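# Unfold a flat crate with four arms and latch it

## Task

A collapsible crate is lying flat on the floor. Erect it so that every one of its four walls stands upright and each of its four corner latches is engaged.

## Robot and tools

Setup: four identical i2rt Big YAM arms, arm1 to arm4. Each has six revolute joints, a two-finger gripper and a wrist camera (armN_cam_wrist, fisheye, 672x504). Two fixed room cameras, cam_high and cam_low (pinhole, 672x504), watch the scene. Feet (base_link) in the scene frame, metres, quaternion wxyz; each foot faces along its own +x: arm1 (-0.344, +0.564, +0.400) q(+0.769, -0.004, +0.000, -0.639); arm2 (-0.347, -0.575, +0.384) q(+0.754, 0, 0, +0.657); arm3 (+0.320, +0.573, +0.372) q(+0.627, +0.001, -0.001, -0.779); arm4 (+0.356, -0.566, +0.334) q(+0.630, 0, 0, +0.777). Reach is about 1.0 m from the joint1 axis.

Frame: one shared scene frame, origin on the floor, +z up, metres. "hand" is the point between the finger pads, roughly 1 cm short of the fingertips. In the hand's own axes the fingers point along +z and separate along y. Printed hand positions get less accurate at long reach.

Joints, absolute values, with the tolerance counted as done: joint1_rad -2.879..2.879 ±0.045 (yaw about the foot, positive counter-clockwise seen from above, 0 = along the foot's +x); joint2_rad 0..3.141 ±0.14 (shoulder, 0 = upper arm pointing back and about level, increasing lifts it up then forward); joint3_rad 0..3.019 ±0.09 (elbow, 0 = folded shut, increasing opens); joint4_rad -1.692..1.57 ±0.055 (hand pitch, positive tips fingers up); joint5_rad -1.57..1.57 ±0.03 (sideways hand swing, positive to the arm's right); joint6_rad -2.094..2.094 ±0.035 (hand roll, positive clockwise viewed from behind); gripper_m 0..0.093 ±0.003 (fingertip gap in metres, roughly 50-64 N per pad).

move: optional keys arm1, arm2, arm3, arm4 and cameras. Each arm key is a separate object for that arm only; an arm left out gets nothing new but may keep pushing toward an earlier target. Inside it: "joints", a dict of absolute targets by joint name (radians, gripper in metres); and/or "target", one list of 7 numbers [x, y, z, qw, qx, qy, qz], an absolute hand pose in the scene frame, plus optional "speed", the path's top speed in m/s, 0.002 to 0.5, default 0.25 (rotation is capped at twice that in rad/s). With "target", "joints" may carry only gripper_m. "speed" without "target" is refused. The hand follows a straight line from its current hand_target to the new pose; all hand paths in one call finish together, paced by the slowest. Each path lasts 0.5 to 10 s (cut off at 10 s); no action exceeds 15 s. Every control step limits the commanded pose to within 100 mm and 20 degrees of the measured hand and solves damped IK, preferring position over orientation, so expect errors of a centimetre or more, lag, drift, and speed overshoot with a near-straight arm. Paths ignore obstacles and other arms. "cameras": list of names, ["all"], or [] for none; default is all images for an empty move, none otherwise. Unknown keys or camera names make the call invalid; out-of-range numbers get it refused.

Results: per arm joint_positions, Joint velocities (rad/s, gripper m/s; "within noise" when still), joint torques (N m, arm joints only, with offsets, friction and noise; numbers 3 and 4 wrap at ±28), hand, hand_target (pose the held joint targets produce), joint_status, hand_status and on_its_own (uncommanded behaviour; "held at" is a target, not a reading). A "move" line lists each arm sent a motion with "done" or its worst status. Arms not named are shown under "as last shown", status "not commanded". "pictures" gives image order; images may trail the state slightly. An empty move prints everything plus the scene number.
Status words: off_target (stopped short, may still push); time_out (the arm keeps a nearby target and keeps pushing; send the reported positions to relieve it); not_followed, "joint command not followed" or "pose unreachable" (a self/arm-collision check blocked the targets; the gripper part still runs and the arm may keep trying); limit_stop_at_motor_heat (resend the target afterwards).

wait: seconds 0 to 10, optional cameras; nothing new is commanded. zoom_image: camera name and region [x0, y0, x1, y1] in pixels from the top-left, at most 504 by 504, only on the latest images. read_manual: section "licences", no motion. finished_scene: scene number; irreversible, and the crate must stay erect and latched on its own.
If a move or wait is refused or cut off by a stop, later move, wait and finished_scene calls in that reply are skipped; after a merely invalid call they still run. The scene keeps running while you think, holding the last command.

Gripper readings: gripping a hard part firmly reads up to about 5 mm below its width (some grippers up to 2 mm above); closed on nothing reads 0.000-0.003. Commanding about 5 mm under the first-contact reading gives full force; soft parts get crushed more. Release by commanding well above the reading.

Avoid: hard contact between any two robots, which ends the scene; this includes a gripper clamping another arm's fingers, and the collision check does not guard fingers, gripper housings or wrist cameras. Avoid hard hits on fixed or heavy objects, dropping parts or letting them fall far, letting go of moving parts, slamming and heavy pushing. Arms do not halt on contact. Holding loads, staying stretched out or pushing at unreachable poses heats motors: a MOTOR HOT line appears at 85 °C, and at 100 °C an OVER-TEMPERATURE FAULT drops that arm for 30-60 s or longer, possibly without warning. Joints have backlash and the wrist is weak.

Each tool is called as name(argument=value, ...), one argument or row to a line, values as JSON.

## Session

move(
)

Scene clock: 0.00 s.
Joint torques (N m): no reading
Motor temperatures (°C): arm1=[27 28 28 28 23 23 25] | arm2=[24 25 23 25 28 27 25] | arm3=[26 24 27 24 26 24 27] | arm4=[25 26 26 31 26 25 27]
Heat: arm1: hottest joint2_rad 28 °C; arm2: hottest joint5_rad 28 °C; arm3: hottest joint3_rad 27 °C; arm4: hottest joint4_rad 31 °C.
Joint velocities: within noise
arm1.joint_positions: joint1_rad=-0.585 joint2_rad=+0.467 joint3_rad=+1.640 joint4_rad=-1.554 joint5_rad=+0.191 joint6_rad=-0.040 gripper_m=+0.09396
arm1.joint_status: not commanded
arm1.hand: x=-0.4062 y=+0.4986 z=+1.0234 quat_wxyz=(-0.233, -0.706, -0.424, +0.517) (m; scene frame)
arm1.hand_target: x=-0.4048 y=+0.5020 z=+1.0297 quat_wxyz=(-0.238, -0.702, -0.420, +0.523) (m; scene frame)
arm1.hand_status: not commanded
arm2.joint_positions: joint1_rad=+0.742 joint2_rad=+0.378 joint3_rad=+1.702 joint4_rad=-1.262 joint5_rad=-0.142 joint6_rad=-0.320 gripper_m=+0.09396
arm2.joint_status: not commanded
arm2.hand: x=-0.3865 y=-0.5610 z=+1.1031 quat_wxyz=(-0.397, +0.664, -0.167, -0.611) (m; scene frame)
arm2.hand_target: x=-0.3859 y=-0.5619 z=+1.1085 quat_wxyz=(-0.399, +0.660, -0.165, -0.614) (m; scene frame)
arm2.hand_status: not commanded
arm3.joint_positions: joint1_rad=+0.368 joint2_rad=+0.508 joint3_rad=+1.375 joint4_rad=-1.360 joint5_rad=-0.070 joint6_rad=+0.635 gripper_m=+0.09396
arm3.joint_status: not commanded
arm3.hand: x=+0.3593 y=+0.3880 z=+0.9196 quat_wxyz=(-0.486, -0.725, -0.459, +0.167) (m; scene frame)
arm3.hand_target: x=+0.3588 y=+0.3913 z=+0.9281 quat_wxyz=(-0.494, -0.720, -0.456, +0.170) (m; scene frame)
arm3.hand_status: not commanded
arm4.joint_positions: joint1_rad=+0.790 joint2_rad=+0.548 joint3_rad=+1.366 joint4_rad=-1.267 joint5_rad=+0.241 joint6_rad=-0.097 gripper_m=+0.09396
arm4.joint_status: not commanded
arm4.hand: x=+0.1989 y=-0.4149 z=+0.8936 quat_wxyz=(-0.270, +0.802, -0.260, -0.465) (m; scene frame)
arm4.hand_target: x=+0.2019 y=-0.4169 z=+0.9028 quat_wxyz=(-0.272, +0.796, -0.260, -0.474) (m; scene frame)
arm4.hand_status: not commanded
pictures: arm1_cam_wrist, arm2_cam_wrist, arm3_cam_wrist, arm4_cam_wrist, cam_high, cam_low

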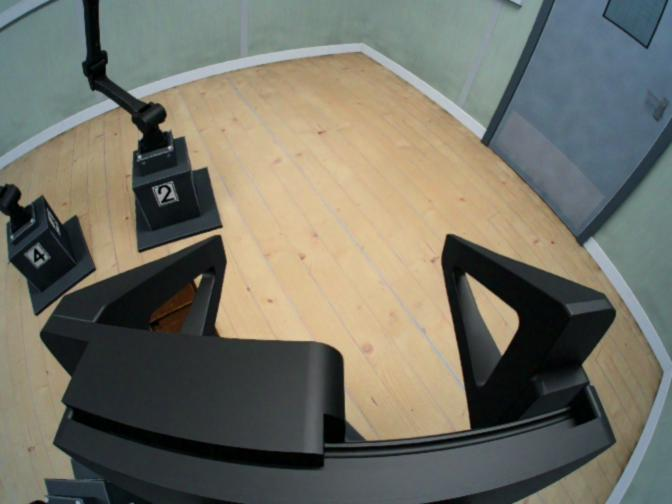

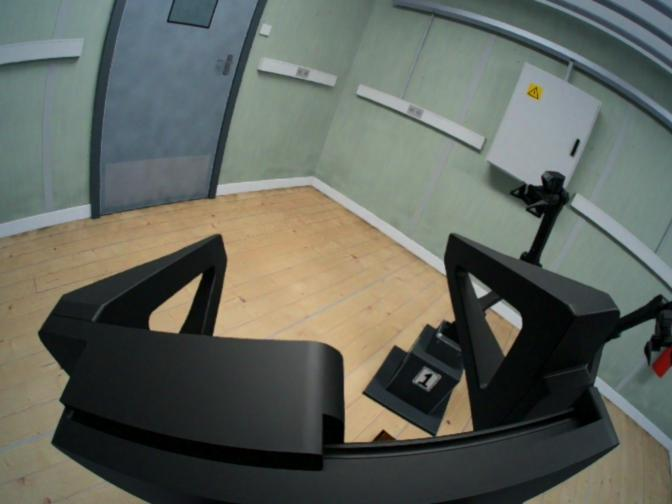

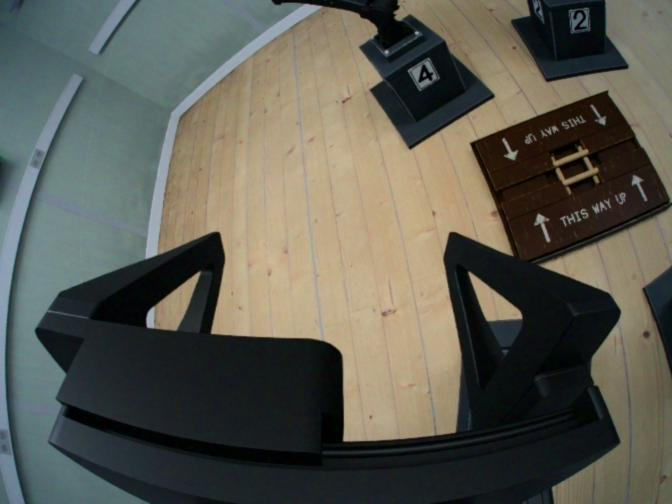

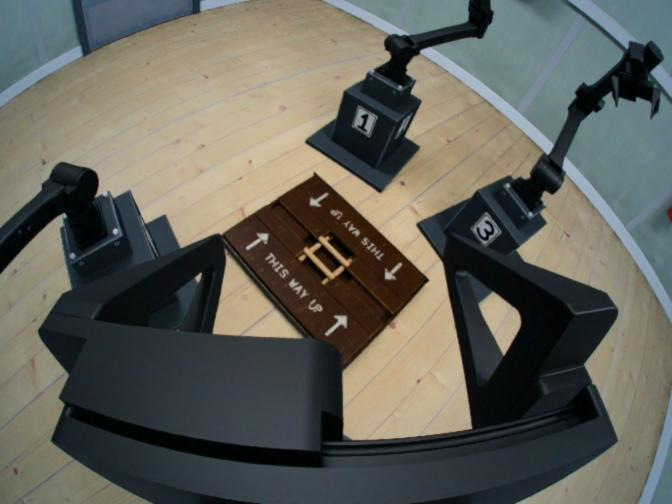

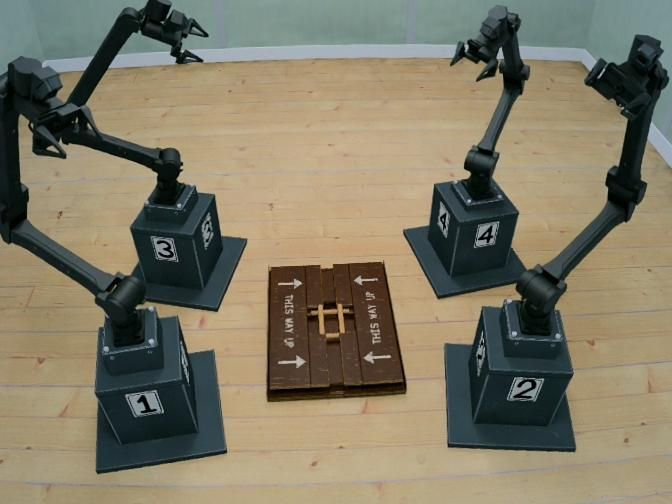

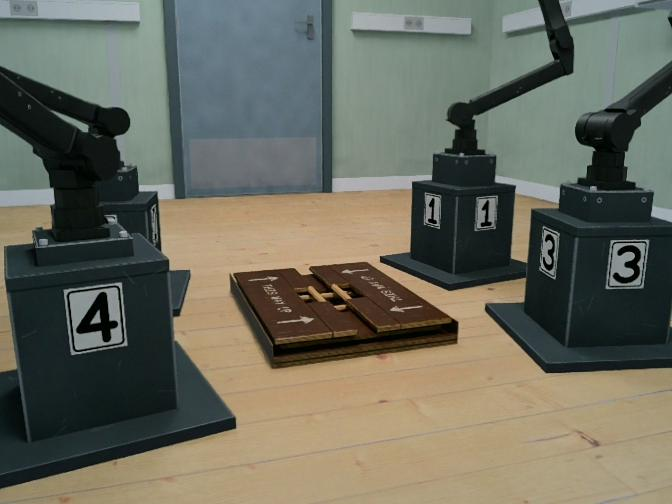

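zoom_image(
  camera="cam_high",
  region=[250, 250, 420, 410],
)

zoom_image(
  camera="cam_low",
  region=[220, 250, 470, 380],
)

zoom_image(
  camera="arm4_cam_wrist",
  region=[210, 160, 440, 370],
)

Scaled by 2.965 from the camera's 672x504 image, which has a finer 960x720 frame.

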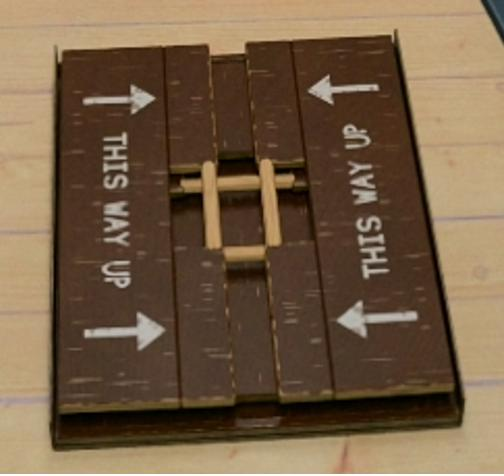

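Scaled by 2.016 from the camera's 672x504 image, which has a finer 960x720 frame.

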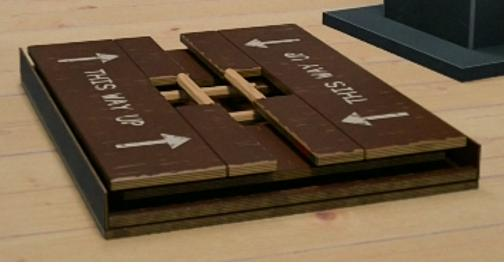

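Scaled by 2.191 from the camera's 672x504 image, which has a finer 960x720 frame.

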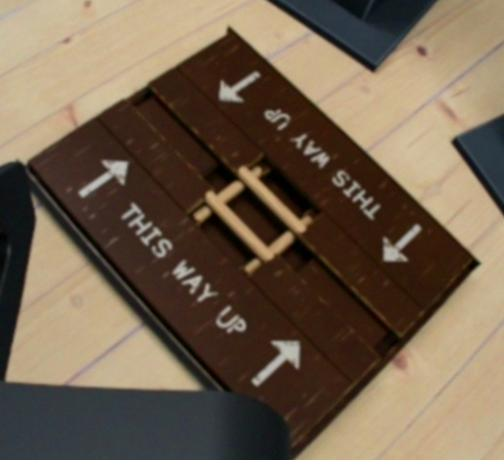

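move(
  arm1={"target":[-0.1,0.25,0.5,0,0.7071,0.7071,0]},
  arm4={"target":[0.1,-0.25,0.5,0,0.7071,-0.7071,0]},
  cameras=["arm1_cam_wrist","arm4_cam_wrist","cam_high","cam_low"],
)

Scene clock: 12.30 s.
Joint torques (N m): arm1=[0.26 -11.46 10.96 0.28 0.28 0.23] | arm2=[-0.03 9.35 3.97 1.78 0.02 0] | arm3=[-0.38 1.55 7.17 2.45 0.11 -0.01] | arm4=[1.26 -10.46 13.45 0.05 -0.12 0.3]
Motor temperatures (°C): arm1=[27 28 29 28 23 23 25] | arm2=[24 25 24 25 28 27 25] | arm3=[26 24 27 24 26 24 27] | arm4=[25 26 28 31 26 25 27]
Heat: arm1: hottest joint3_rad 29 °C; arm2: hottest joint5_rad 28 °C; arm3: hottest joint3_rad 27 °C; arm4: hottest joint4_rad 31 °C.
move: arm1 off_target; arm4 off_target
Joint velocities: within noise
arm1.joint_positions: joint1_rad=+0.468 joint2_rad=+1.464 joint3_rad=+0.969 joint4_rad=-1.120 joint5_rad=-0.012 joint6_rad=+0.634 gripper_m=+0.09397
arm1.joint_status: not commanded
arm1.hand: x=-0.1149 y=+0.2684 z=+0.4858 quat_wxyz=(+0.021, -0.700, -0.714, -0.005) (m; scene frame)
arm1.hand_target: x=-0.1013 y=+0.2544 z=+0.4984 quat_wxyz=(+0.006, -0.703, -0.711, -0.002) (m; scene frame)
arm1.hand_status: off_target (0.028 m and 2.7 deg from the pose sent, 0.655 m and 73.9 deg at the start; pose on its path clipped on 94 of 155 steps; a joint's target at an end of its range on 51 of 155 steps)
arm2, arm3: as last shown
arm4.joint_positions: joint1_rad=+0.468 joint2_rad=+1.430 joint3_rad=+1.118 joint4_rad=-1.315 joint5_rad=-0.006 joint6_rad=+0.663 gripper_m=+0.09396
arm4.joint_status: not commanded
arm4.hand: x=+0.1143 y=-0.2658 z=+0.4845 quat_wxyz=(+0.006, +0.711, -0.702, +0.028) (m; scene frame)
arm4.hand_target: x=+0.1043 y=-0.2502 z=+0.4987 quat_wxyz=(+0.005, +0.703, -0.711, +0.005) (m; scene frame)
arm4.hand_status: off_target (0.026 m and 3.3 deg from the pose sent, 0.438 m and 82.7 deg at the start)
pictures: arm1_cam_wrist, arm4_cam_wrist, cam_high, cam_low

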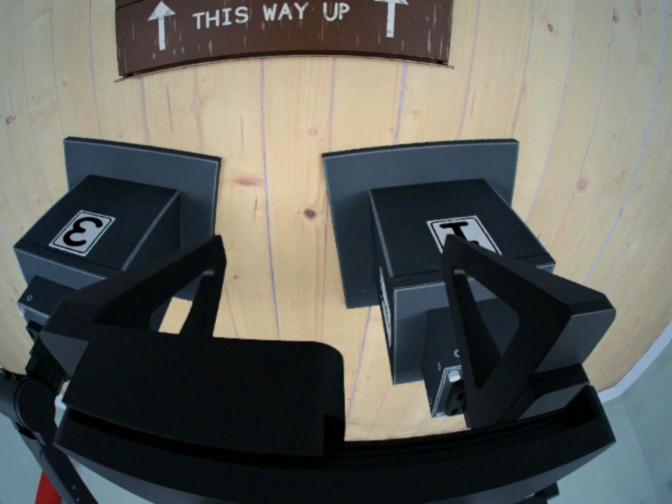

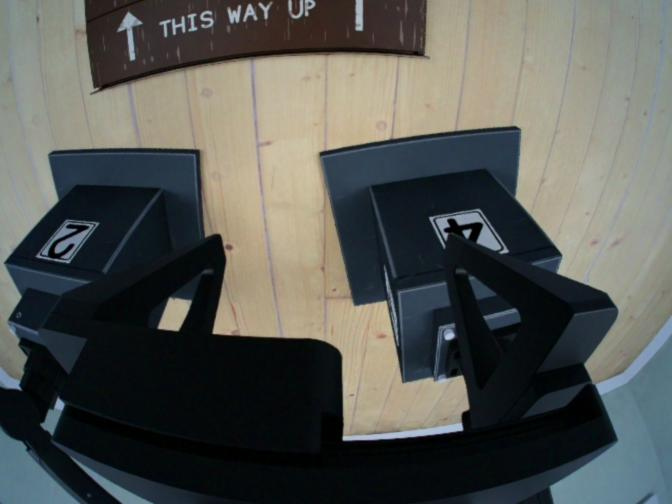

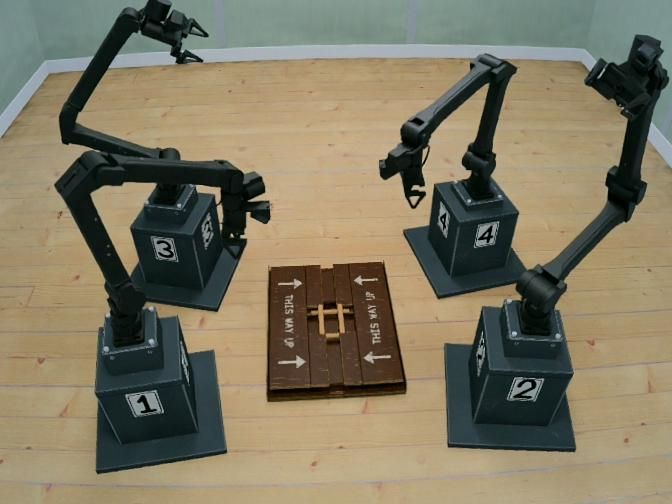

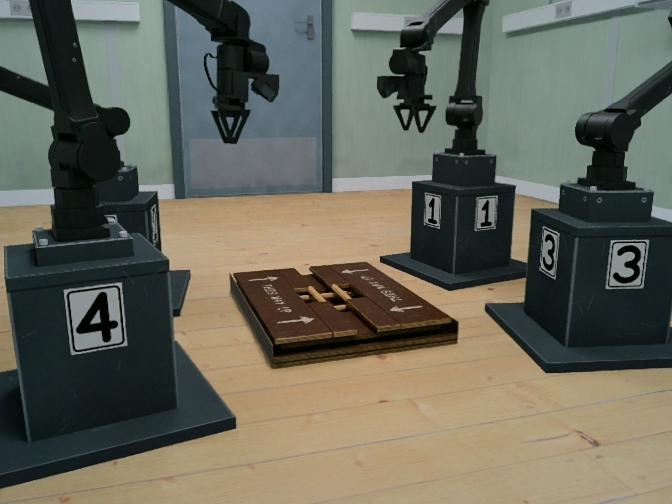

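move(
  arm4={"target":[0.3,-0.32,0.55,0,0.7071,-0.7071,0]},
)

move(
  arm1={"target":[0,-0.05,0.5,0,0.7071,0.7071,0]},
  cameras=["arm1_cam_wrist","cam_high"],
)

zoom_image(
  camera="arm1_cam_wrist",
  region=[84, 0, 588, 450],
)

Scene clock: 16.17 s.
Joint torques (N m): arm1=[0.38 -11.28 11.02 0.09 0.25 0.18] | arm2=[-0.09 9.41 3.96 1.8 0.03 0] | arm3=[-0.67 2.02 7.23 2.4 0.11 -0.02] | arm4=[1.14 -4.31 9.22 -0.42 -0.15 -0.16]
Motor temperatures (°C): arm1=[27 28 29 28 23 23 25] | arm2=[24 25 24 25 28 27 25] | arm3=[26 24 27 24 26 23 27] | arm4=[25 26 28 31 26 25 27]
Heat: arm1: hottest joint3_rad 29 °C; arm2: hottest joint5_rad 28 °C; arm3: hottest joint3_rad 27 °C; arm4: hottest joint4_rad 31 °C.
move: arm4 done
Joint velocities: within noise
arm1, arm2, arm3: as last shown
arm4.joint_positions: joint1_rad=+0.030 joint2_rad=+0.990 joint3_rad=+0.949 joint4_rad=-1.508 joint5_rad=-0.006 joint6_rad=+0.257 gripper_m=+0.09396
arm4.joint_status: not commanded
arm4.hand: x=+0.2948 y=-0.3158 z=+0.5553 quat_wxyz=(-0.003, +0.700, -0.714, -0.011) (m; scene frame)
arm4.hand_target: x=+0.2977 y=-0.3203 z=+0.5507 quat_wxyz=(+0.003, +0.704, -0.710, -0.002) (m; scene frame)
arm4.hand_status: done (0.009 m and 1.7 deg from the pose sent, 0.204 m and 3.3 deg at the start)
pictures: none

Scene clock: 18.63 s.
Joint torques (N m): arm1=[-1.67 -24.76 12.42 0.2 0.14 -0.02] | arm2=[-0.03 9.41 3.96 1.8 0.02 0] | arm3=[-0.56 1.38 7.24 2.41 0.12 0.01] | arm4=[1.14 -4.25 9.22 -0.42 -0.14 -0.11]
Motor temperatures (°C): arm1=[27 28 30 28 23 23 25] | arm2=[24 25 24 25 28 27 25] | arm3=[26 24 28 24 26 23 27] | arm4=[25 26 28 31 26 25 27]
Heat: arm1: hottest joint3_rad 30 °C; arm2: hottest joint5_rad 28 °C; arm3: hottest joint3_rad 28 °C; arm4: hottest joint4_rad 31 °C.
move: arm1 off_target
Joint velocities: within noise
arm1.joint_positions: joint1_rad=+0.330 joint2_rad=+2.275 joint3_rad=+2.174 joint4_rad=-1.497 joint5_rad=-0.009 joint6_rad=+0.526 gripper_m=+0.09397
arm1.joint_status: not commanded
arm1.hand: x=-0.0019 y=-0.0367 z=+0.4899 quat_wxyz=(+0.012, -0.711, -0.703, -0.004) (m; scene frame)
arm1.hand_target: x=-0.0004 y=-0.0511 z=+0.4974 quat_wxyz=(-0.001, -0.709, -0.705, +0.000) (m; scene frame)
arm1.hand_status: off_target (0.017 m and 1.6 deg from the pose sent, 0.339 m and 2.7 deg at the start)
arm2, arm3, arm4: as last shown
arm4.hand_target: x=+0.2977 y=-0.3203 z=+0.5507 quat_wxyz=(+0.003, +0.704, -0.711, -0.002) (m; scene frame)
pictures: arm1_cam_wrist, cam_high

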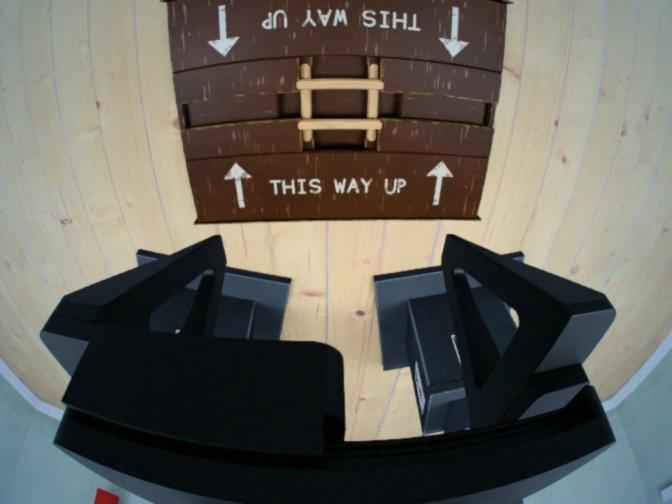

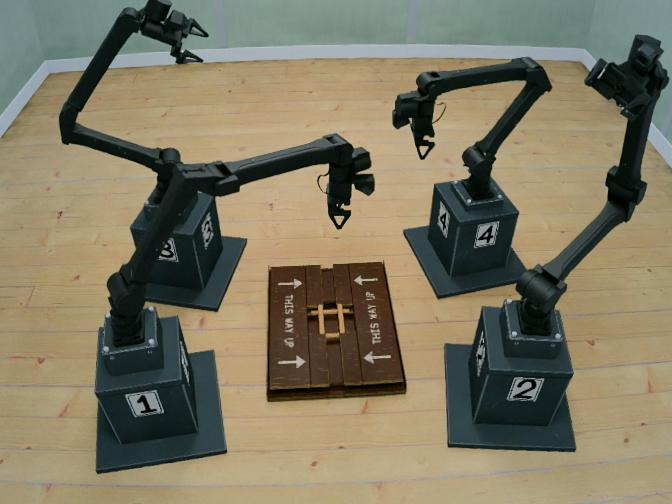

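Scaled by 1.000.

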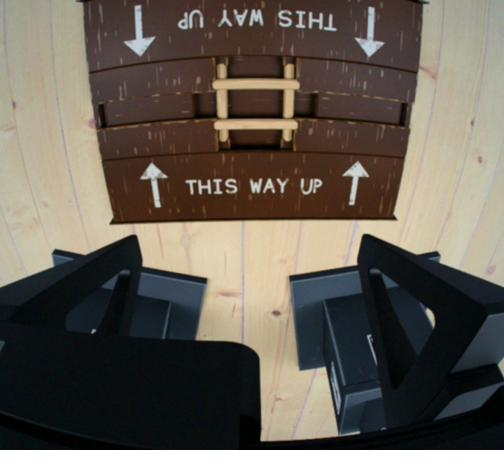

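move(
  arm1={"target":[-0.005,0.045,0.28,0,0,1,0],"joints":{"gripper_m":0.05}},
  cameras=["arm1_cam_wrist","cam_high","cam_low"],
)

Scene clock: 34.93 s.
Joint torques (N m): arm1=[0.38 -23.24 6.2 1.17 0.06 -0.05] | arm2=[-0.03 9.41 3.96 1.8 0.02 0] | arm3=[-0.67 1.67 7.25 2.28 0.14 -0.01] | arm4=[1.14 -4.31 9.22 -0.42 -0.15 -0.11]
Motor temperatures (°C): arm1=[27 30 32 28 23 23 25] | arm2=[24 26 24 25 28 26 25] | arm3=[26 24 28 24 26 23 27] | arm4=[25 26 28 31 26 25 27]
Heat: arm1: hottest joint3_rad 32 °C; arm2: hottest joint5_rad 28 °C; arm3: hottest joint3_rad 28 °C; arm4: hottest joint4_rad 31 °C.
move: arm1 off_target
Joint velocities: within noise
arm1.joint_positions: joint1_rad=+0.389 joint2_rad=+2.275 joint3_rad=+1.606 joint4_rad=-0.894 joint5_rad=+0.002 joint6_rad=-0.969 gripper_m=+0.05006
arm1.joint_status: all done
arm1.hand: x=-0.0090 y=+0.0422 z=+0.2912 quat_wxyz=(+0.002, -0.014, -1.000, +0.007) (m; scene frame)
arm1.hand_target: x=-0.0056 y=+0.0479 z=+0.2813 quat_wxyz=(+0.004, -0.002, -1.000, +0.003) (m; scene frame)
arm1.hand_status: off_target (0.012 m and 1.8 deg from the pose sent, 0.225 m and 90.7 deg at the start)
arm2, arm3, arm4: as last shown
pictures: arm1_cam_wrist, cam_high, cam_low

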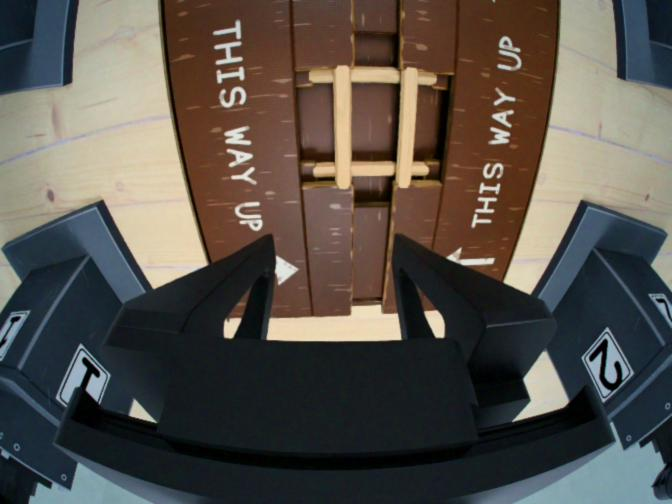

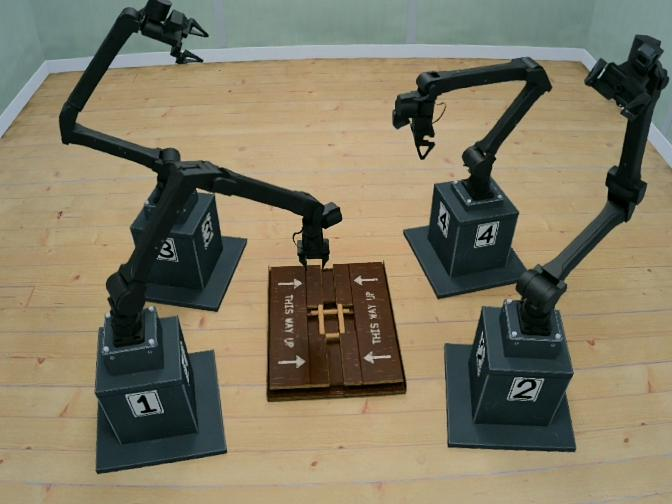

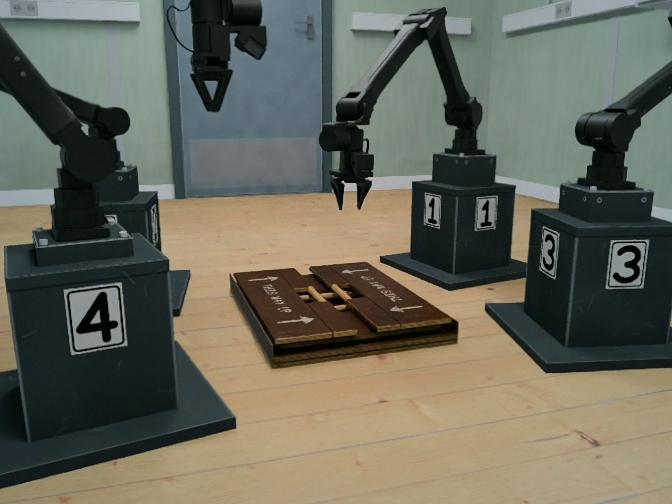

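move(
  arm1={"target":[-0.003,0.035,0.12,0,0,1,0],"joints":{"gripper_m":0.05}},
  cameras=["arm1_cam_wrist","cam_low"],
)

zoom_image(
  camera="cam_low",
  region=[230, 180, 470, 380],
)

Scene clock: 38.60 s.
Joint torques (N m): arm1=[-0.09 -25.23 7.69 0.85 -0.01 -0.03] | arm2=[-0.09 9.41 3.96 1.78 0.03 0] | arm3=[-0.79 1.9 7.24 2.37 0.11 0] | arm4=[1.14 -4.31 9.22 -0.42 -0.15 -0.11]
Motor temperatures (°C): arm1=[27 31 32 28 23 23 25] | arm2=[24 26 24 25 28 26 25] | arm3=[26 24 28 24 26 23 27] | arm4=[25 26 28 31 26 25 27]
Heat: arm1: hottest joint3_rad 32 °C; arm2: hottest joint5_rad 28 °C; arm3: hottest joint3_rad 28 °C; arm4: hottest joint4_rad 31 °C.
move: arm1 off_target
Joint velocities: within noise
arm1.joint_positions: joint1_rad=+0.389 joint2_rad=+2.613 joint3_rad=+1.703 joint4_rad=-0.703 joint5_rad=-0.006 joint6_rad=-0.982 gripper_m=+0.05006
arm1.joint_status: all done
arm1.hand: x=-0.0160 y=+0.0530 z=+0.1146 quat_wxyz=(+0.012, -0.008, -1.000, -0.016) (m; scene frame)
arm1.hand_target: x=-0.0042 y=+0.0371 z=+0.1206 quat_wxyz=(+0.000, +0.000, -1.000, +0.000) (m; scene frame)
arm1.hand_status: off_target (0.023 m and 2.5 deg from the pose sent, 0.171 m and 1.8 deg at the start)
arm2, arm3, arm4: as last shown
pictures: arm1_cam_wrist, cam_low

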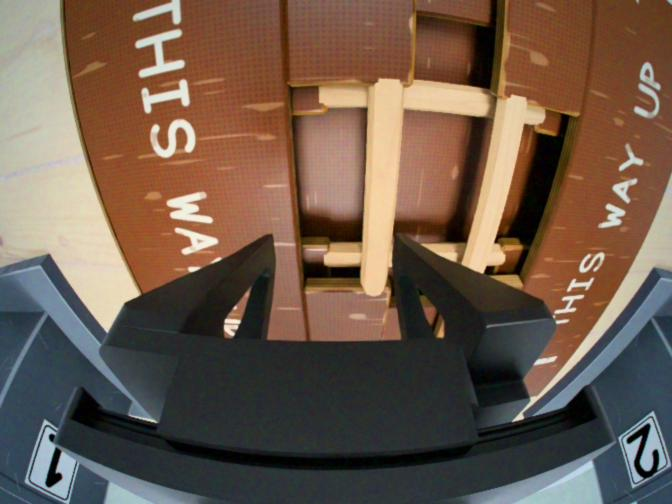

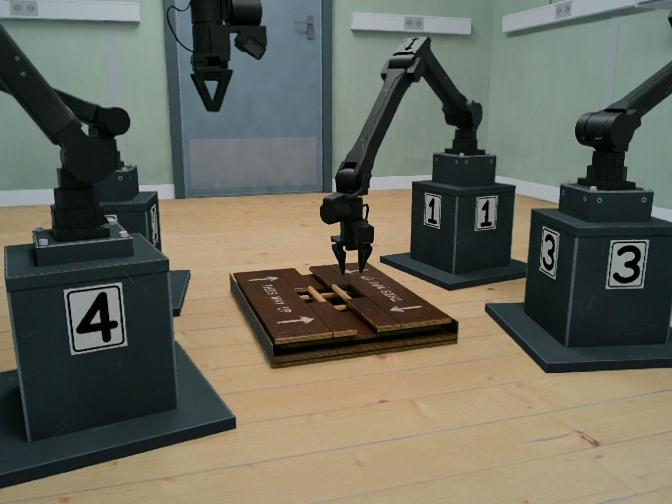

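Scaled by 2.100 from the camera's 672x504 image, which has a finer 960x720 frame.

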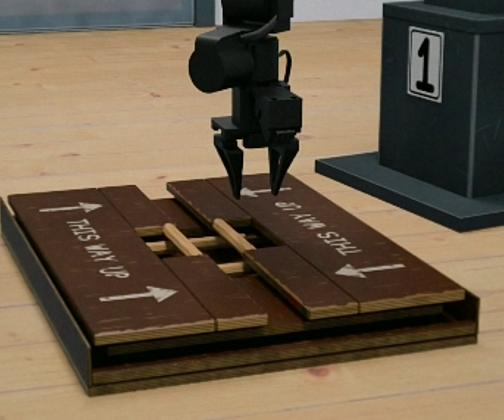

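move(
  arm1={"target":[0.0,0.010,0.085,0,0,1,0],"speed":0.1},
  cameras=["arm1_cam_wrist","cam_low"],
)

zoom_image(
  camera="cam_low",
  region=[290, 220, 410, 320],
)

Scene clock: 42.47 s.
Joint torques (N m): arm1=[-1.26 -25.47 8.23 0.08 0.01 -0.02] | arm2=[-0.03 9.47 3.95 1.8 0.03 0] | arm3=[-0.44 1.38 7.3 2.22 0.14 0] | arm4=[1.08 -4.25 9.22 -0.42 -0.14 -0.11]
Motor temperatures (°C): arm1=[27 31 32 28 23 23 25] | arm2=[24 26 24 25 28 26 25] | arm3=[26 24 28 24 26 23 27] | arm4=[25 26 28 31 26 25 27]
Heat: arm1: hottest joint3_rad 32 °C; arm2: hottest joint5_rad 28 °C; arm3: hottest joint3_rad 28 °C; arm4: hottest joint4_rad 31 °C.
move: arm1 off_target
Joint velocities: within noise
arm1.joint_positions: joint1_rad=+0.382 joint2_rad=+2.726 joint3_rad=+1.859 joint4_rad=-0.723 joint5_rad=-0.007 joint6_rad=-0.997 gripper_m=+0.05006
arm1.joint_status: not commanded
arm1.hand: x=-0.0024 y=+0.0247 z=+0.0831 quat_wxyz=(+0.005, -0.003, -1.000, -0.007) (m; scene frame)
arm1.hand_target: x=-0.0003 y=+0.0107 z=+0.0845 quat_wxyz=(-0.001, -0.001, -1.000, +0.000) (m; scene frame)
arm1.hand_status: off_target (0.015 m and 1.1 deg from the pose sent, 0.055 m and 2.5 deg at the start)
arm2, arm3, arm4: as last shown
pictures: arm1_cam_wrist, cam_low

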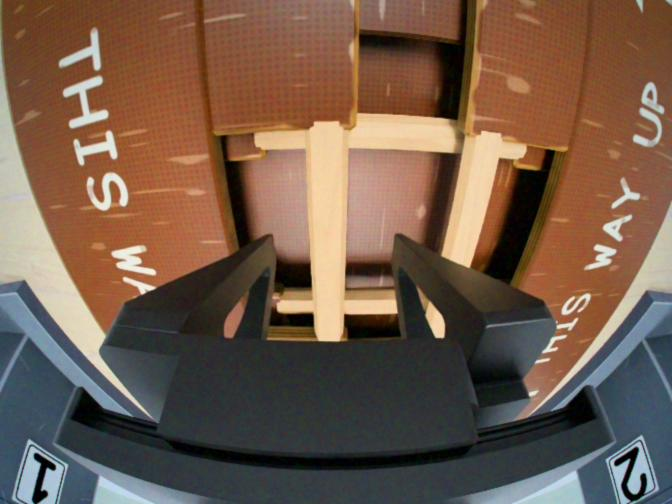

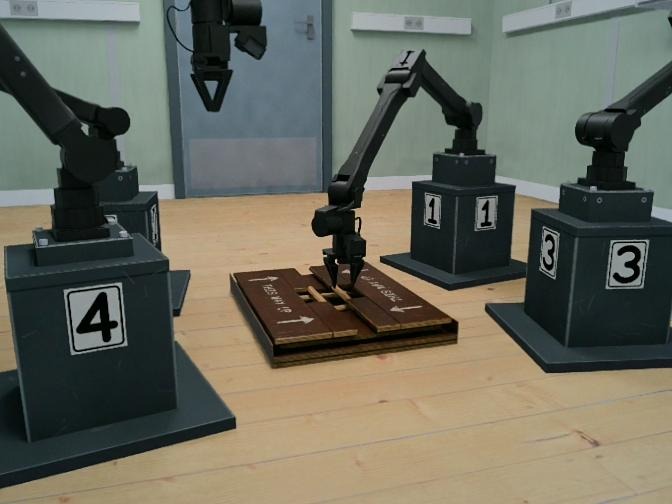

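Scaled by 4.200 from the camera's 672x504 image, which has a finer 960x720 frame.

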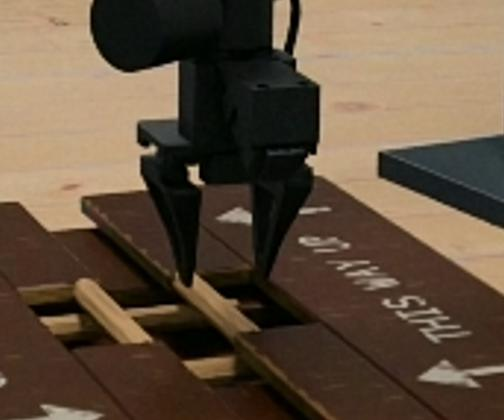

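move(
  arm1={"target":[-0.005,0.012,0.058,0,0,1,0],"speed":0.05},
  cameras=["arm1_cam_wrist","cam_low"],
)

zoom_image(
  camera="cam_low",
  region=[290, 220, 410, 320],
)

Scene clock: 44.70 s.
Joint torques (N m): arm1=[-1.2 -25.11 8.06 0.88 0.03 -0.07] | arm2=[-0.09 9.47 3.97 1.78 0.03 0] | arm3=[-0.26 1.67 7.24 2.32 0.14 0.01] | arm4=[1.08 -4.25 9.22 -0.42 -0.14 -0.11]
Motor temperatures (°C): arm1=[27 31 32 28 23 23 25] | arm2=[24 26 24 25 28 26 25] | arm3=[26 24 29 24 26 23 27] | arm4=[25 26 28 31 26 25 27]
Heat: arm1: hottest joint3_rad 32 °C; arm2: hottest joint5_rad 28 °C; arm3: hottest joint3_rad 29 °C; arm4: hottest joint4_rad 31 °C.
move: arm1 off_target
Joint velocities: within noise
arm1.joint_positions: joint1_rad=+0.379 joint2_rad=+2.774 joint3_rad=+1.881 joint4_rad=-0.713 joint5_rad=-0.007 joint6_rad=-1.003 gripper_m=+0.05006
arm1.joint_status: not commanded
arm1.hand: x=-0.0085 y=+0.0302 z=+0.0590 quat_wxyz=(+0.009, -0.002, -1.000, -0.014) (m; scene frame)
arm1.hand_target: x=-0.0049 y=+0.0126 z=+0.0594 quat_wxyz=(+0.000, +0.000, -1.000, +0.000) (m; scene frame)
arm1.hand_status: off_target (0.019 m and 2.0 deg from the pose sent, 0.028 m and 1.1 deg at the start)
arm2, arm3, arm4: as last shown
pictures: arm1_cam_wrist, cam_low

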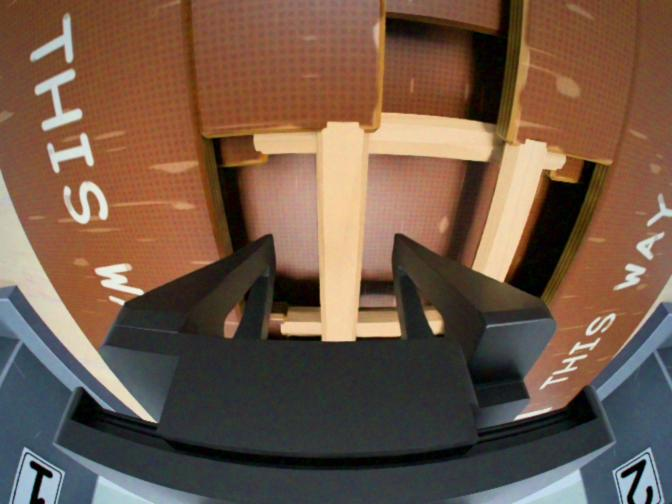

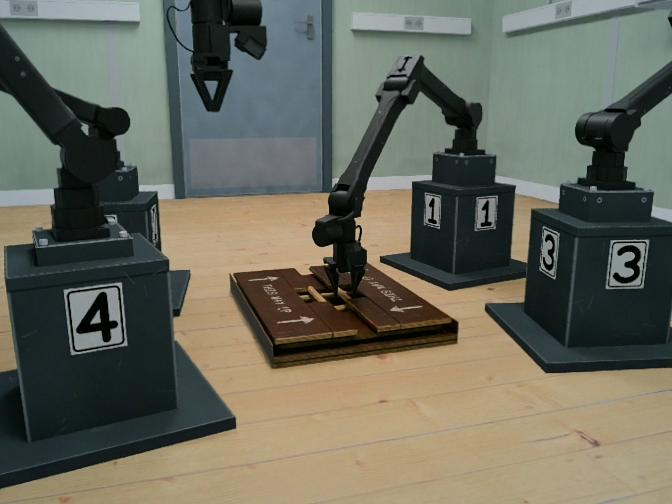

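Scaled by 4.200 from the camera's 672x504 image, which has a finer 960x720 frame.

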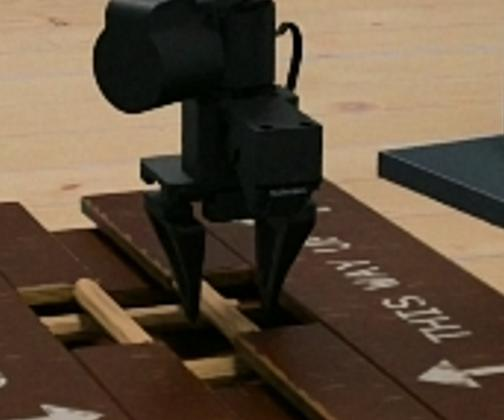

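move(
  arm1={"target":[-0.005,0.010,0.048,0,0,1,0],"speed":0.05},
)

move(
  arm1={"joints":{"gripper_m":0.01}},
  cameras=["arm1_cam_wrist","cam_low"],
)

zoom_image(
  camera="cam_low",
  region=[290, 220, 410, 320],
)

Scene clock: 46.80 s.
Joint torques (N m): arm1=[-0.91 -25.23 8.23 0.81 0.02 -0.04] | arm2=[-0.03 9.41 3.96 1.78 0.02 0] | arm3=[-0.21 1.49 7.32 2.36 0.12 0.01] | arm4=[1.08 -4.25 9.22 -0.42 -0.15 -0.11]
Motor temperatures (°C): arm1=[27 31 33 28 23 23 25] | arm2=[24 26 24 25 28 26 25] | arm3=[26 24 29 24 26 23 27] | arm4=[25 26 28 31 26 25 27]
Heat: arm1: hottest joint3_rad 33 °C; arm2: hottest joint5_rad 28 °C; arm3: hottest joint3_rad 29 °C; arm4: hottest joint4_rad 31 °C.
move: arm1 off_target
Joint velocities: within noise
arm1.joint_positions: joint1_rad=+0.378 joint2_rad=+2.800 joint3_rad=+1.907 joint4_rad=-0.712 joint5_rad=-0.007 joint6_rad=-1.003 gripper_m=+0.05006
arm1.joint_status: not commanded
arm1.hand: x=-0.0082 y=+0.0278 z=+0.0491 quat_wxyz=(+0.009, -0.003, -1.000, -0.013) (m; scene frame)
arm1.hand_target: x=-0.0054 y=+0.0109 z=+0.0478 quat_wxyz=(+0.000, -0.001, -1.000, +0.000) (m; scene frame)
arm1.hand_status: off_target (0.018 m and 1.9 deg from the pose sent, 0.023 m and 2.0 deg at the start)
arm2.joint_positions: joint1_rad=+0.742 joint2_rad=+0.378 joint3_rad=+1.702 joint4_rad=-1.262 joint5_rad=-0.142 joint6_rad=-0.320 gripper_m=+0.09396
arm2.joint_status: not commanded
arm2.hand: x=-0.3865 y=-0.5610 z=+1.1031 quat_wxyz=(-0.397, +0.664, -0.167, -0.611) (m; scene frame)
arm2.hand_target: x=-0.3859 y=-0.5619 z=+1.1085 quat_wxyz=(-0.399, +0.660, -0.165, -0.614) (m; scene frame)
arm2.hand_status: not commanded
arm3.joint_positions: joint1_rad=+0.368 joint2_rad=+0.508 joint3_rad=+1.375 joint4_rad=-1.360 joint5_rad=-0.070 joint6_rad=+0.635 gripper_m=+0.09396
arm3.joint_status: not commanded
arm3.hand: x=+0.3593 y=+0.3880 z=+0.9196 quat_wxyz=(-0.486, -0.725, -0.459, +0.167) (m; scene frame)
arm3.hand_target: x=+0.3588 y=+0.3913 z=+0.9281 quat_wxyz=(-0.494, -0.720, -0.456, +0.170) (m; scene frame)
arm3.hand_status: not commanded
arm4: as last shown
pictures: none

Scene clock: 47.43 s.
Joint torques (N m): arm1=[-1.44 -25.29 8.1 0.83 0.04 -0.05] | arm2=[-0.03 9.41 3.96 1.8 0.03 0.01] | arm3=[-0.38 2.02 7.21 2.26 0.16 -0.02] | arm4=[1.08 -4.25 9.22 -0.42 -0.14 -0.11]
Motor temperatures (°C): arm1=[27 31 32 28 23 23 25] | arm2=[24 26 24 25 28 26 25] | arm3=[26 24 29 24 26 23 27] | arm4=[25 26 28 31 26 25 27]
Heat: arm1: hottest joint3_rad 32 °C; arm2: hottest joint5_rad 28 °C; arm3: hottest joint3_rad 29 °C; arm4: hottest joint4_rad 31 °C.
move: arm1 off_target
Joint velocities: within noise
arm1.joint_positions: joint1_rad=+0.376 joint2_rad=+2.800 joint3_rad=+1.907 joint4_rad=-0.712 joint5_rad=-0.007 joint6_rad=-1.003 gripper_m=+0.01714
arm1.joint_status: gripper_m off_target (ended at +0.01717, target +0.01000)
arm1.hand: x=-0.0090 y=+0.0273 z=+0.0491 quat_wxyz=(+0.009, -0.003, -1.000, -0.013) (m; scene frame)
arm1.hand_target: x=-0.0063 y=+0.0105 z=+0.0478 quat_wxyz=(+0.000, -0.001, -1.000, +0.000) (m; scene frame)
arm1.hand_status: not commanded
arm2, arm3, arm4: as last shown
pictures: arm1_cam_wrist, cam_low

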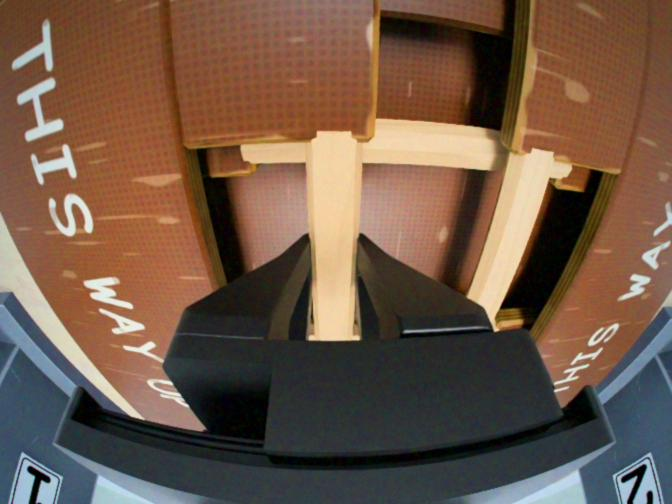

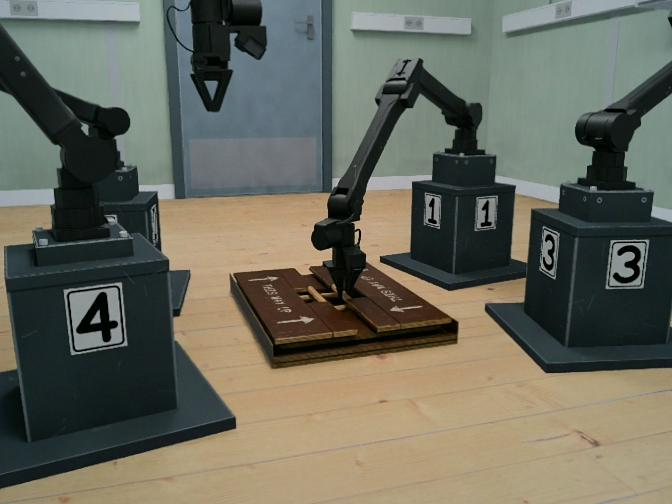

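Scaled by 4.200 from the camera's 672x504 image, which has a finer 960x720 frame.

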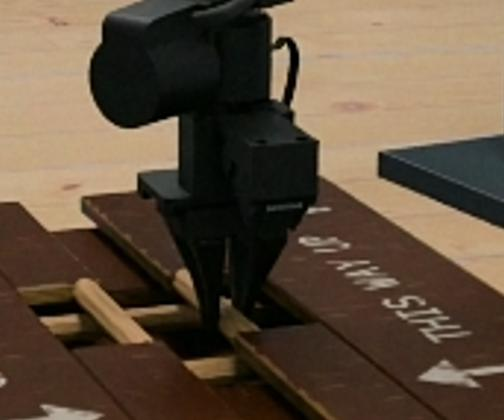

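move(
  arm1={"target":[-0.006,0.025,0.117,0,0,0.9914,-0.1305],"speed":0.1},
)

move(
  arm1={"target":[-0.006,0.065,0.178,0,0,0.9537,-0.3007],"speed":0.1},
  cameras=["arm1_cam_wrist","cam_low","cam_high"],
)

Scene clock: 51.57 s.
Joint torques (N m): arm1=[-0.03 -28.28 3.77 0.98 0.47 0.14] | arm2=[-0.15 9.47 3.96 1.8 0.03 0] | arm3=[-0.73 1.9 7.24 2.36 0.09 0] | arm4=[1.14 -4.31 9.22 -0.42 -0.15 -0.11]
Motor temperatures (°C): arm1=[27 32 32 28 23 23 25] | arm2=[24 26 24 25 28 26 25] | arm3=[26 24 29 24 26 23 27] | arm4=[25 26 28 31 26 25 27]
Heat: arm1: hottest joint2_rad 32 °C; arm2: hottest joint5_rad 28 °C; arm3: hottest joint3_rad 29 °C; arm4: hottest joint4_rad 31 °C.
move: arm1 off_target
Joint velocities: within noise
arm1.joint_positions: joint1_rad=+0.415 joint2_rad=+2.607 joint3_rad=+1.582 joint4_rad=-0.353 joint5_rad=+0.125 joint6_rad=-0.983 gripper_m=+0.01712
arm1.joint_status: not commanded
arm1.hand: x=-0.0100 y=+0.0318 z=+0.0977 quat_wxyz=(+0.001, +0.000, -0.993, +0.117) (m; scene frame)
arm1.hand_target: x=-0.0050 y=+0.0251 z=+0.1162 quat_wxyz=(-0.003, +0.000, -0.992, +0.129) (m; scene frame)
arm1.hand_status: off_target (0.021 m and 1.5 deg from the pose sent, 0.068 m and 16.6 deg at the start)
arm2, arm3: as last shown
arm4.joint_positions: joint1_rad=+0.030 joint2_rad=+0.990 joint3_rad=+0.949 joint4_rad=-1.508 joint5_rad=-0.006 joint6_rad=+0.257 gripper_m=+0.09396
arm4.joint_status: not commanded
arm4.hand: x=+0.2948 y=-0.3158 z=+0.5553 quat_wxyz=(-0.003, +0.700, -0.714, -0.011) (m; scene frame)
arm4.hand_target: x=+0.2977 y=-0.3203 z=+0.5507 quat_wxyz=(+0.003, +0.704, -0.711, -0.002) (m; scene frame)
arm4.hand_status: not commanded
pictures: none

Scene clock: 54.00 s.
Joint torques (N m): arm1=[0.32 -25.47 2.33 1.42 0.53 0.14] | arm2=[-0.09 9.41 3.96 1.8 0.02 0] | arm3=[-1.32 1.32 7.16 2.32 0.13 0] | arm4=[1.08 -4.31 9.21 -0.42 -0.15 -0.11]
Motor temperatures (°C): arm1=[27 32 32 28 23 23 25] | arm2=[24 26 24 25 28 26 25] | arm3=[26 24 29 24 26 23 27] | arm4=[25 26 29 31 26 25 27]
Heat: arm1: hottest joint2_rad 32 °C; arm2: hottest joint5_rad 28 °C; arm3: hottest joint3_rad 29 °C; arm4: hottest joint4_rad 31 °C.
move: arm1 off_target
Joint velocities: within noise
arm1.joint_positions: joint1_rad=+0.508 joint2_rad=+2.427 joint3_rad=+1.227 joint4_rad=+0.107 joint5_rad=+0.367 joint6_rad=-0.965 gripper_m=+0.01715
arm1.joint_status: not commanded
arm1.hand: x=-0.0108 y=+0.0614 z=+0.1623 quat_wxyz=(+0.003, -0.001, -0.955, +0.295) (m; scene frame)
arm1.hand_target: x=-0.0060 y=+0.0637 z=+0.1770 quat_wxyz=(-0.001, +0.001, -0.954, +0.301) (m; scene frame)
arm1.hand_status: off_target (0.017 m and 0.7 deg from the pose sent, 0.087 m and 21.5 deg at the start)
arm2, arm3, arm4: as last shown
pictures: arm1_cam_wrist, cam_high, cam_low

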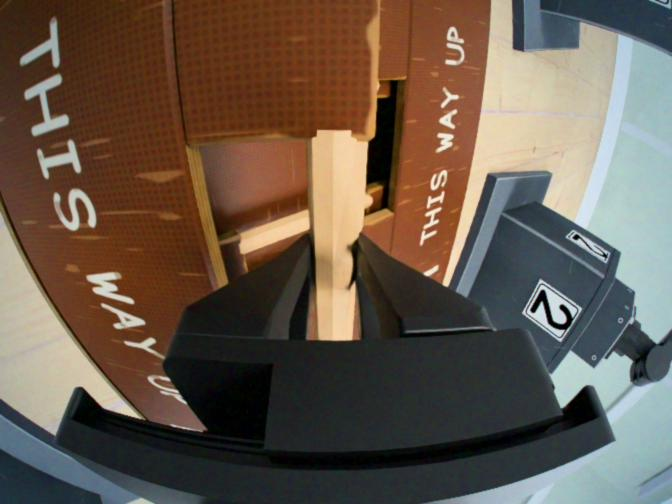

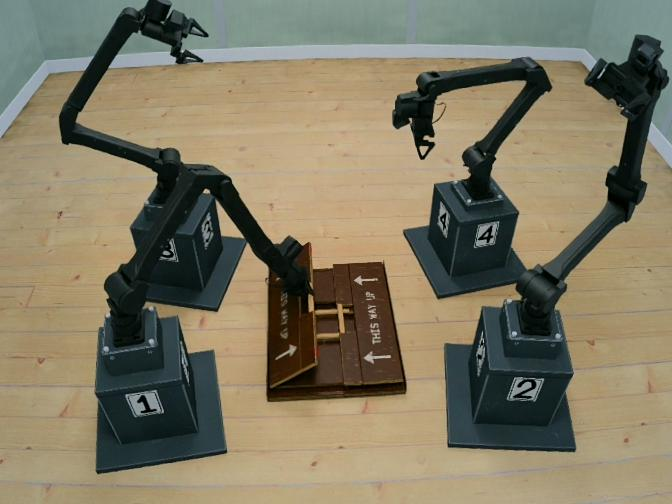

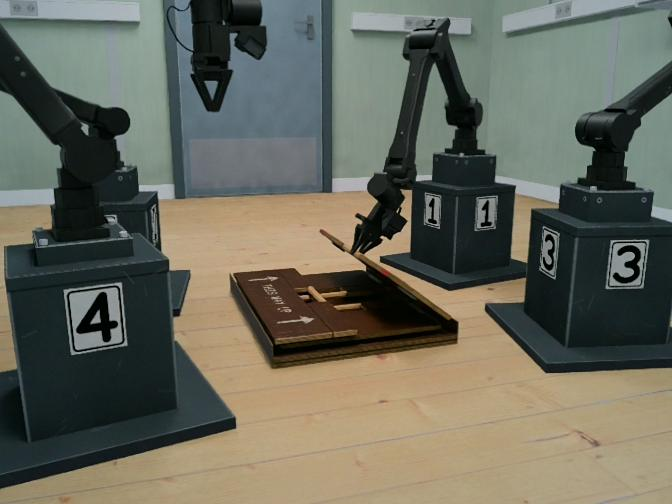

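move(
  arm1={"target":[-0.006,0.112,0.226,0,0,0.8870,-0.4617],"speed":0.1},
)

move(
  arm1={"target":[-0.006,0.172,0.256,0,0,0.8290,-0.5592],"speed":0.1},
  cameras=["arm1_cam_wrist","cam_low","cam_high"],
)

Scene clock: 66.63 s.
Joint torques (N m): arm1=[0.5 -23.65 0.91 2.39 0.79 -0.01] | arm2=[-0.09 9.41 3.96 1.8 0.02 0] | arm3=[-0.5 1.79 7.3 2.36 0.14 0.01] | arm4=[1.08 -4.31 9.22 -0.42 -0.14 -0.11]
Motor temperatures (°C): arm1=[27 32 31 28 23 23 25] | arm2=[24 26 24 25 28 26 25] | arm3=[26 24 29 24 26 23 27] | arm4=[25 26 29 31 26 25 27]
Heat: arm1: hottest joint2_rad 32 °C; arm2: hottest joint5_rad 28 °C; arm3: hottest joint3_rad 29 °C; arm4: hottest joint4_rad 31 °C.
move: arm1 off_target
Joint velocities: within noise
arm1.joint_positions: joint1_rad=+0.631 joint2_rad=+2.380 joint3_rad=+0.986 joint4_rad=+0.561 joint5_rad=+0.632 joint6_rad=-0.997 gripper_m=+0.01721
arm1.joint_status: not commanded
arm1.hand: x=-0.0122 y=+0.1079 z=+0.2090 quat_wxyz=(+0.006, -0.003, -0.892, +0.452) (m; scene frame)
arm1.hand_target: x=-0.0065 y=+0.1102 z=+0.2258 quat_wxyz=(+0.003, +0.005, -0.887, +0.462) (m; scene frame)
arm1.hand_status: off_target (0.019 m and 1.5 deg from the pose sent, 0.081 m and 20.6 deg at the start)
arm2, arm3, arm4: as last shown
pictures: none

Scene clock: 68.50 s.
Joint torques (N m): arm1=[1.03 -20.6 0.36 3.62 1.35 -0.1] | arm2=[-0.09 9.35 3.97 1.8 0.02 0] | arm3=[-0.56 1.61 7.27 2.35 0.14 0] | arm4=[1.14 -4.31 9.22 -0.42 -0.15 -0.11]
Motor temperatures (°C): arm1=[27 32 31 28 23 23 25] | arm2=[24 26 24 25 28 26 25] | arm3=[26 24 29 24 26 23 27] | arm4=[25 26 29 31 26 25 27]
Heat: arm1: hottest joint2_rad 32 °C; arm2: hottest joint5_rad 28 °C; arm3: hottest joint3_rad 29 °C; arm4: hottest joint4_rad 31 °C.
move: arm1 off_target
Joint velocities: within noise
arm1.joint_positions: joint1_rad=+0.777 joint2_rad=+2.392 joint3_rad=+0.833 joint4_rad=+0.877 joint5_rad=+0.849 joint6_rad=-1.028 gripper_m=+0.01699
arm1.joint_status: not commanded
arm1.hand: x=-0.0128 y=+0.1717 z=+0.2380 quat_wxyz=(+0.006, -0.001, -0.840, +0.543) (m; scene frame)
arm1.hand_target: x=-0.0059 y=+0.1712 z=+0.2560 quat_wxyz=(-0.001, -0.003, -0.829, +0.560) (m; scene frame)
arm1.hand_status: off_target (0.019 m and 2.4 deg from the pose sent, 0.080 m and 14.3 deg at the start)
arm2, arm3, arm4: as last shown
pictures: arm1_cam_wrist, cam_high, cam_low

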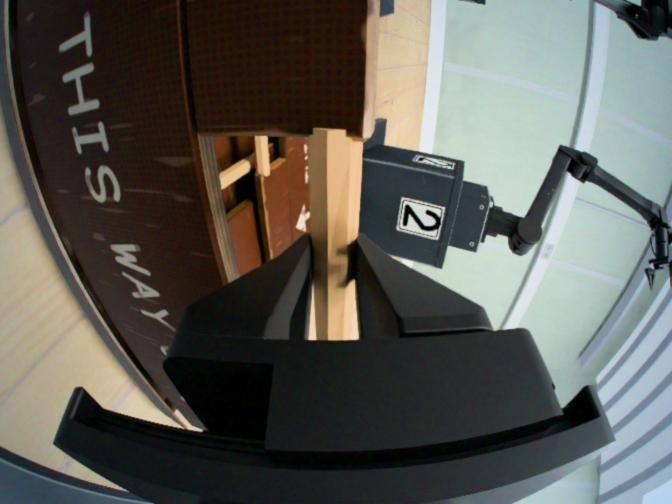

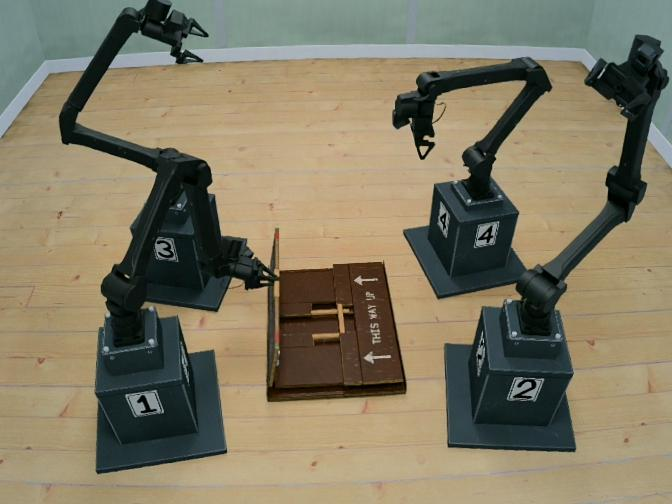

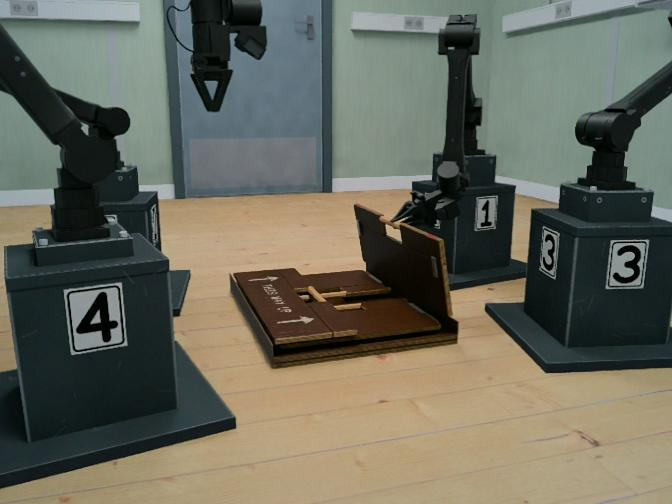

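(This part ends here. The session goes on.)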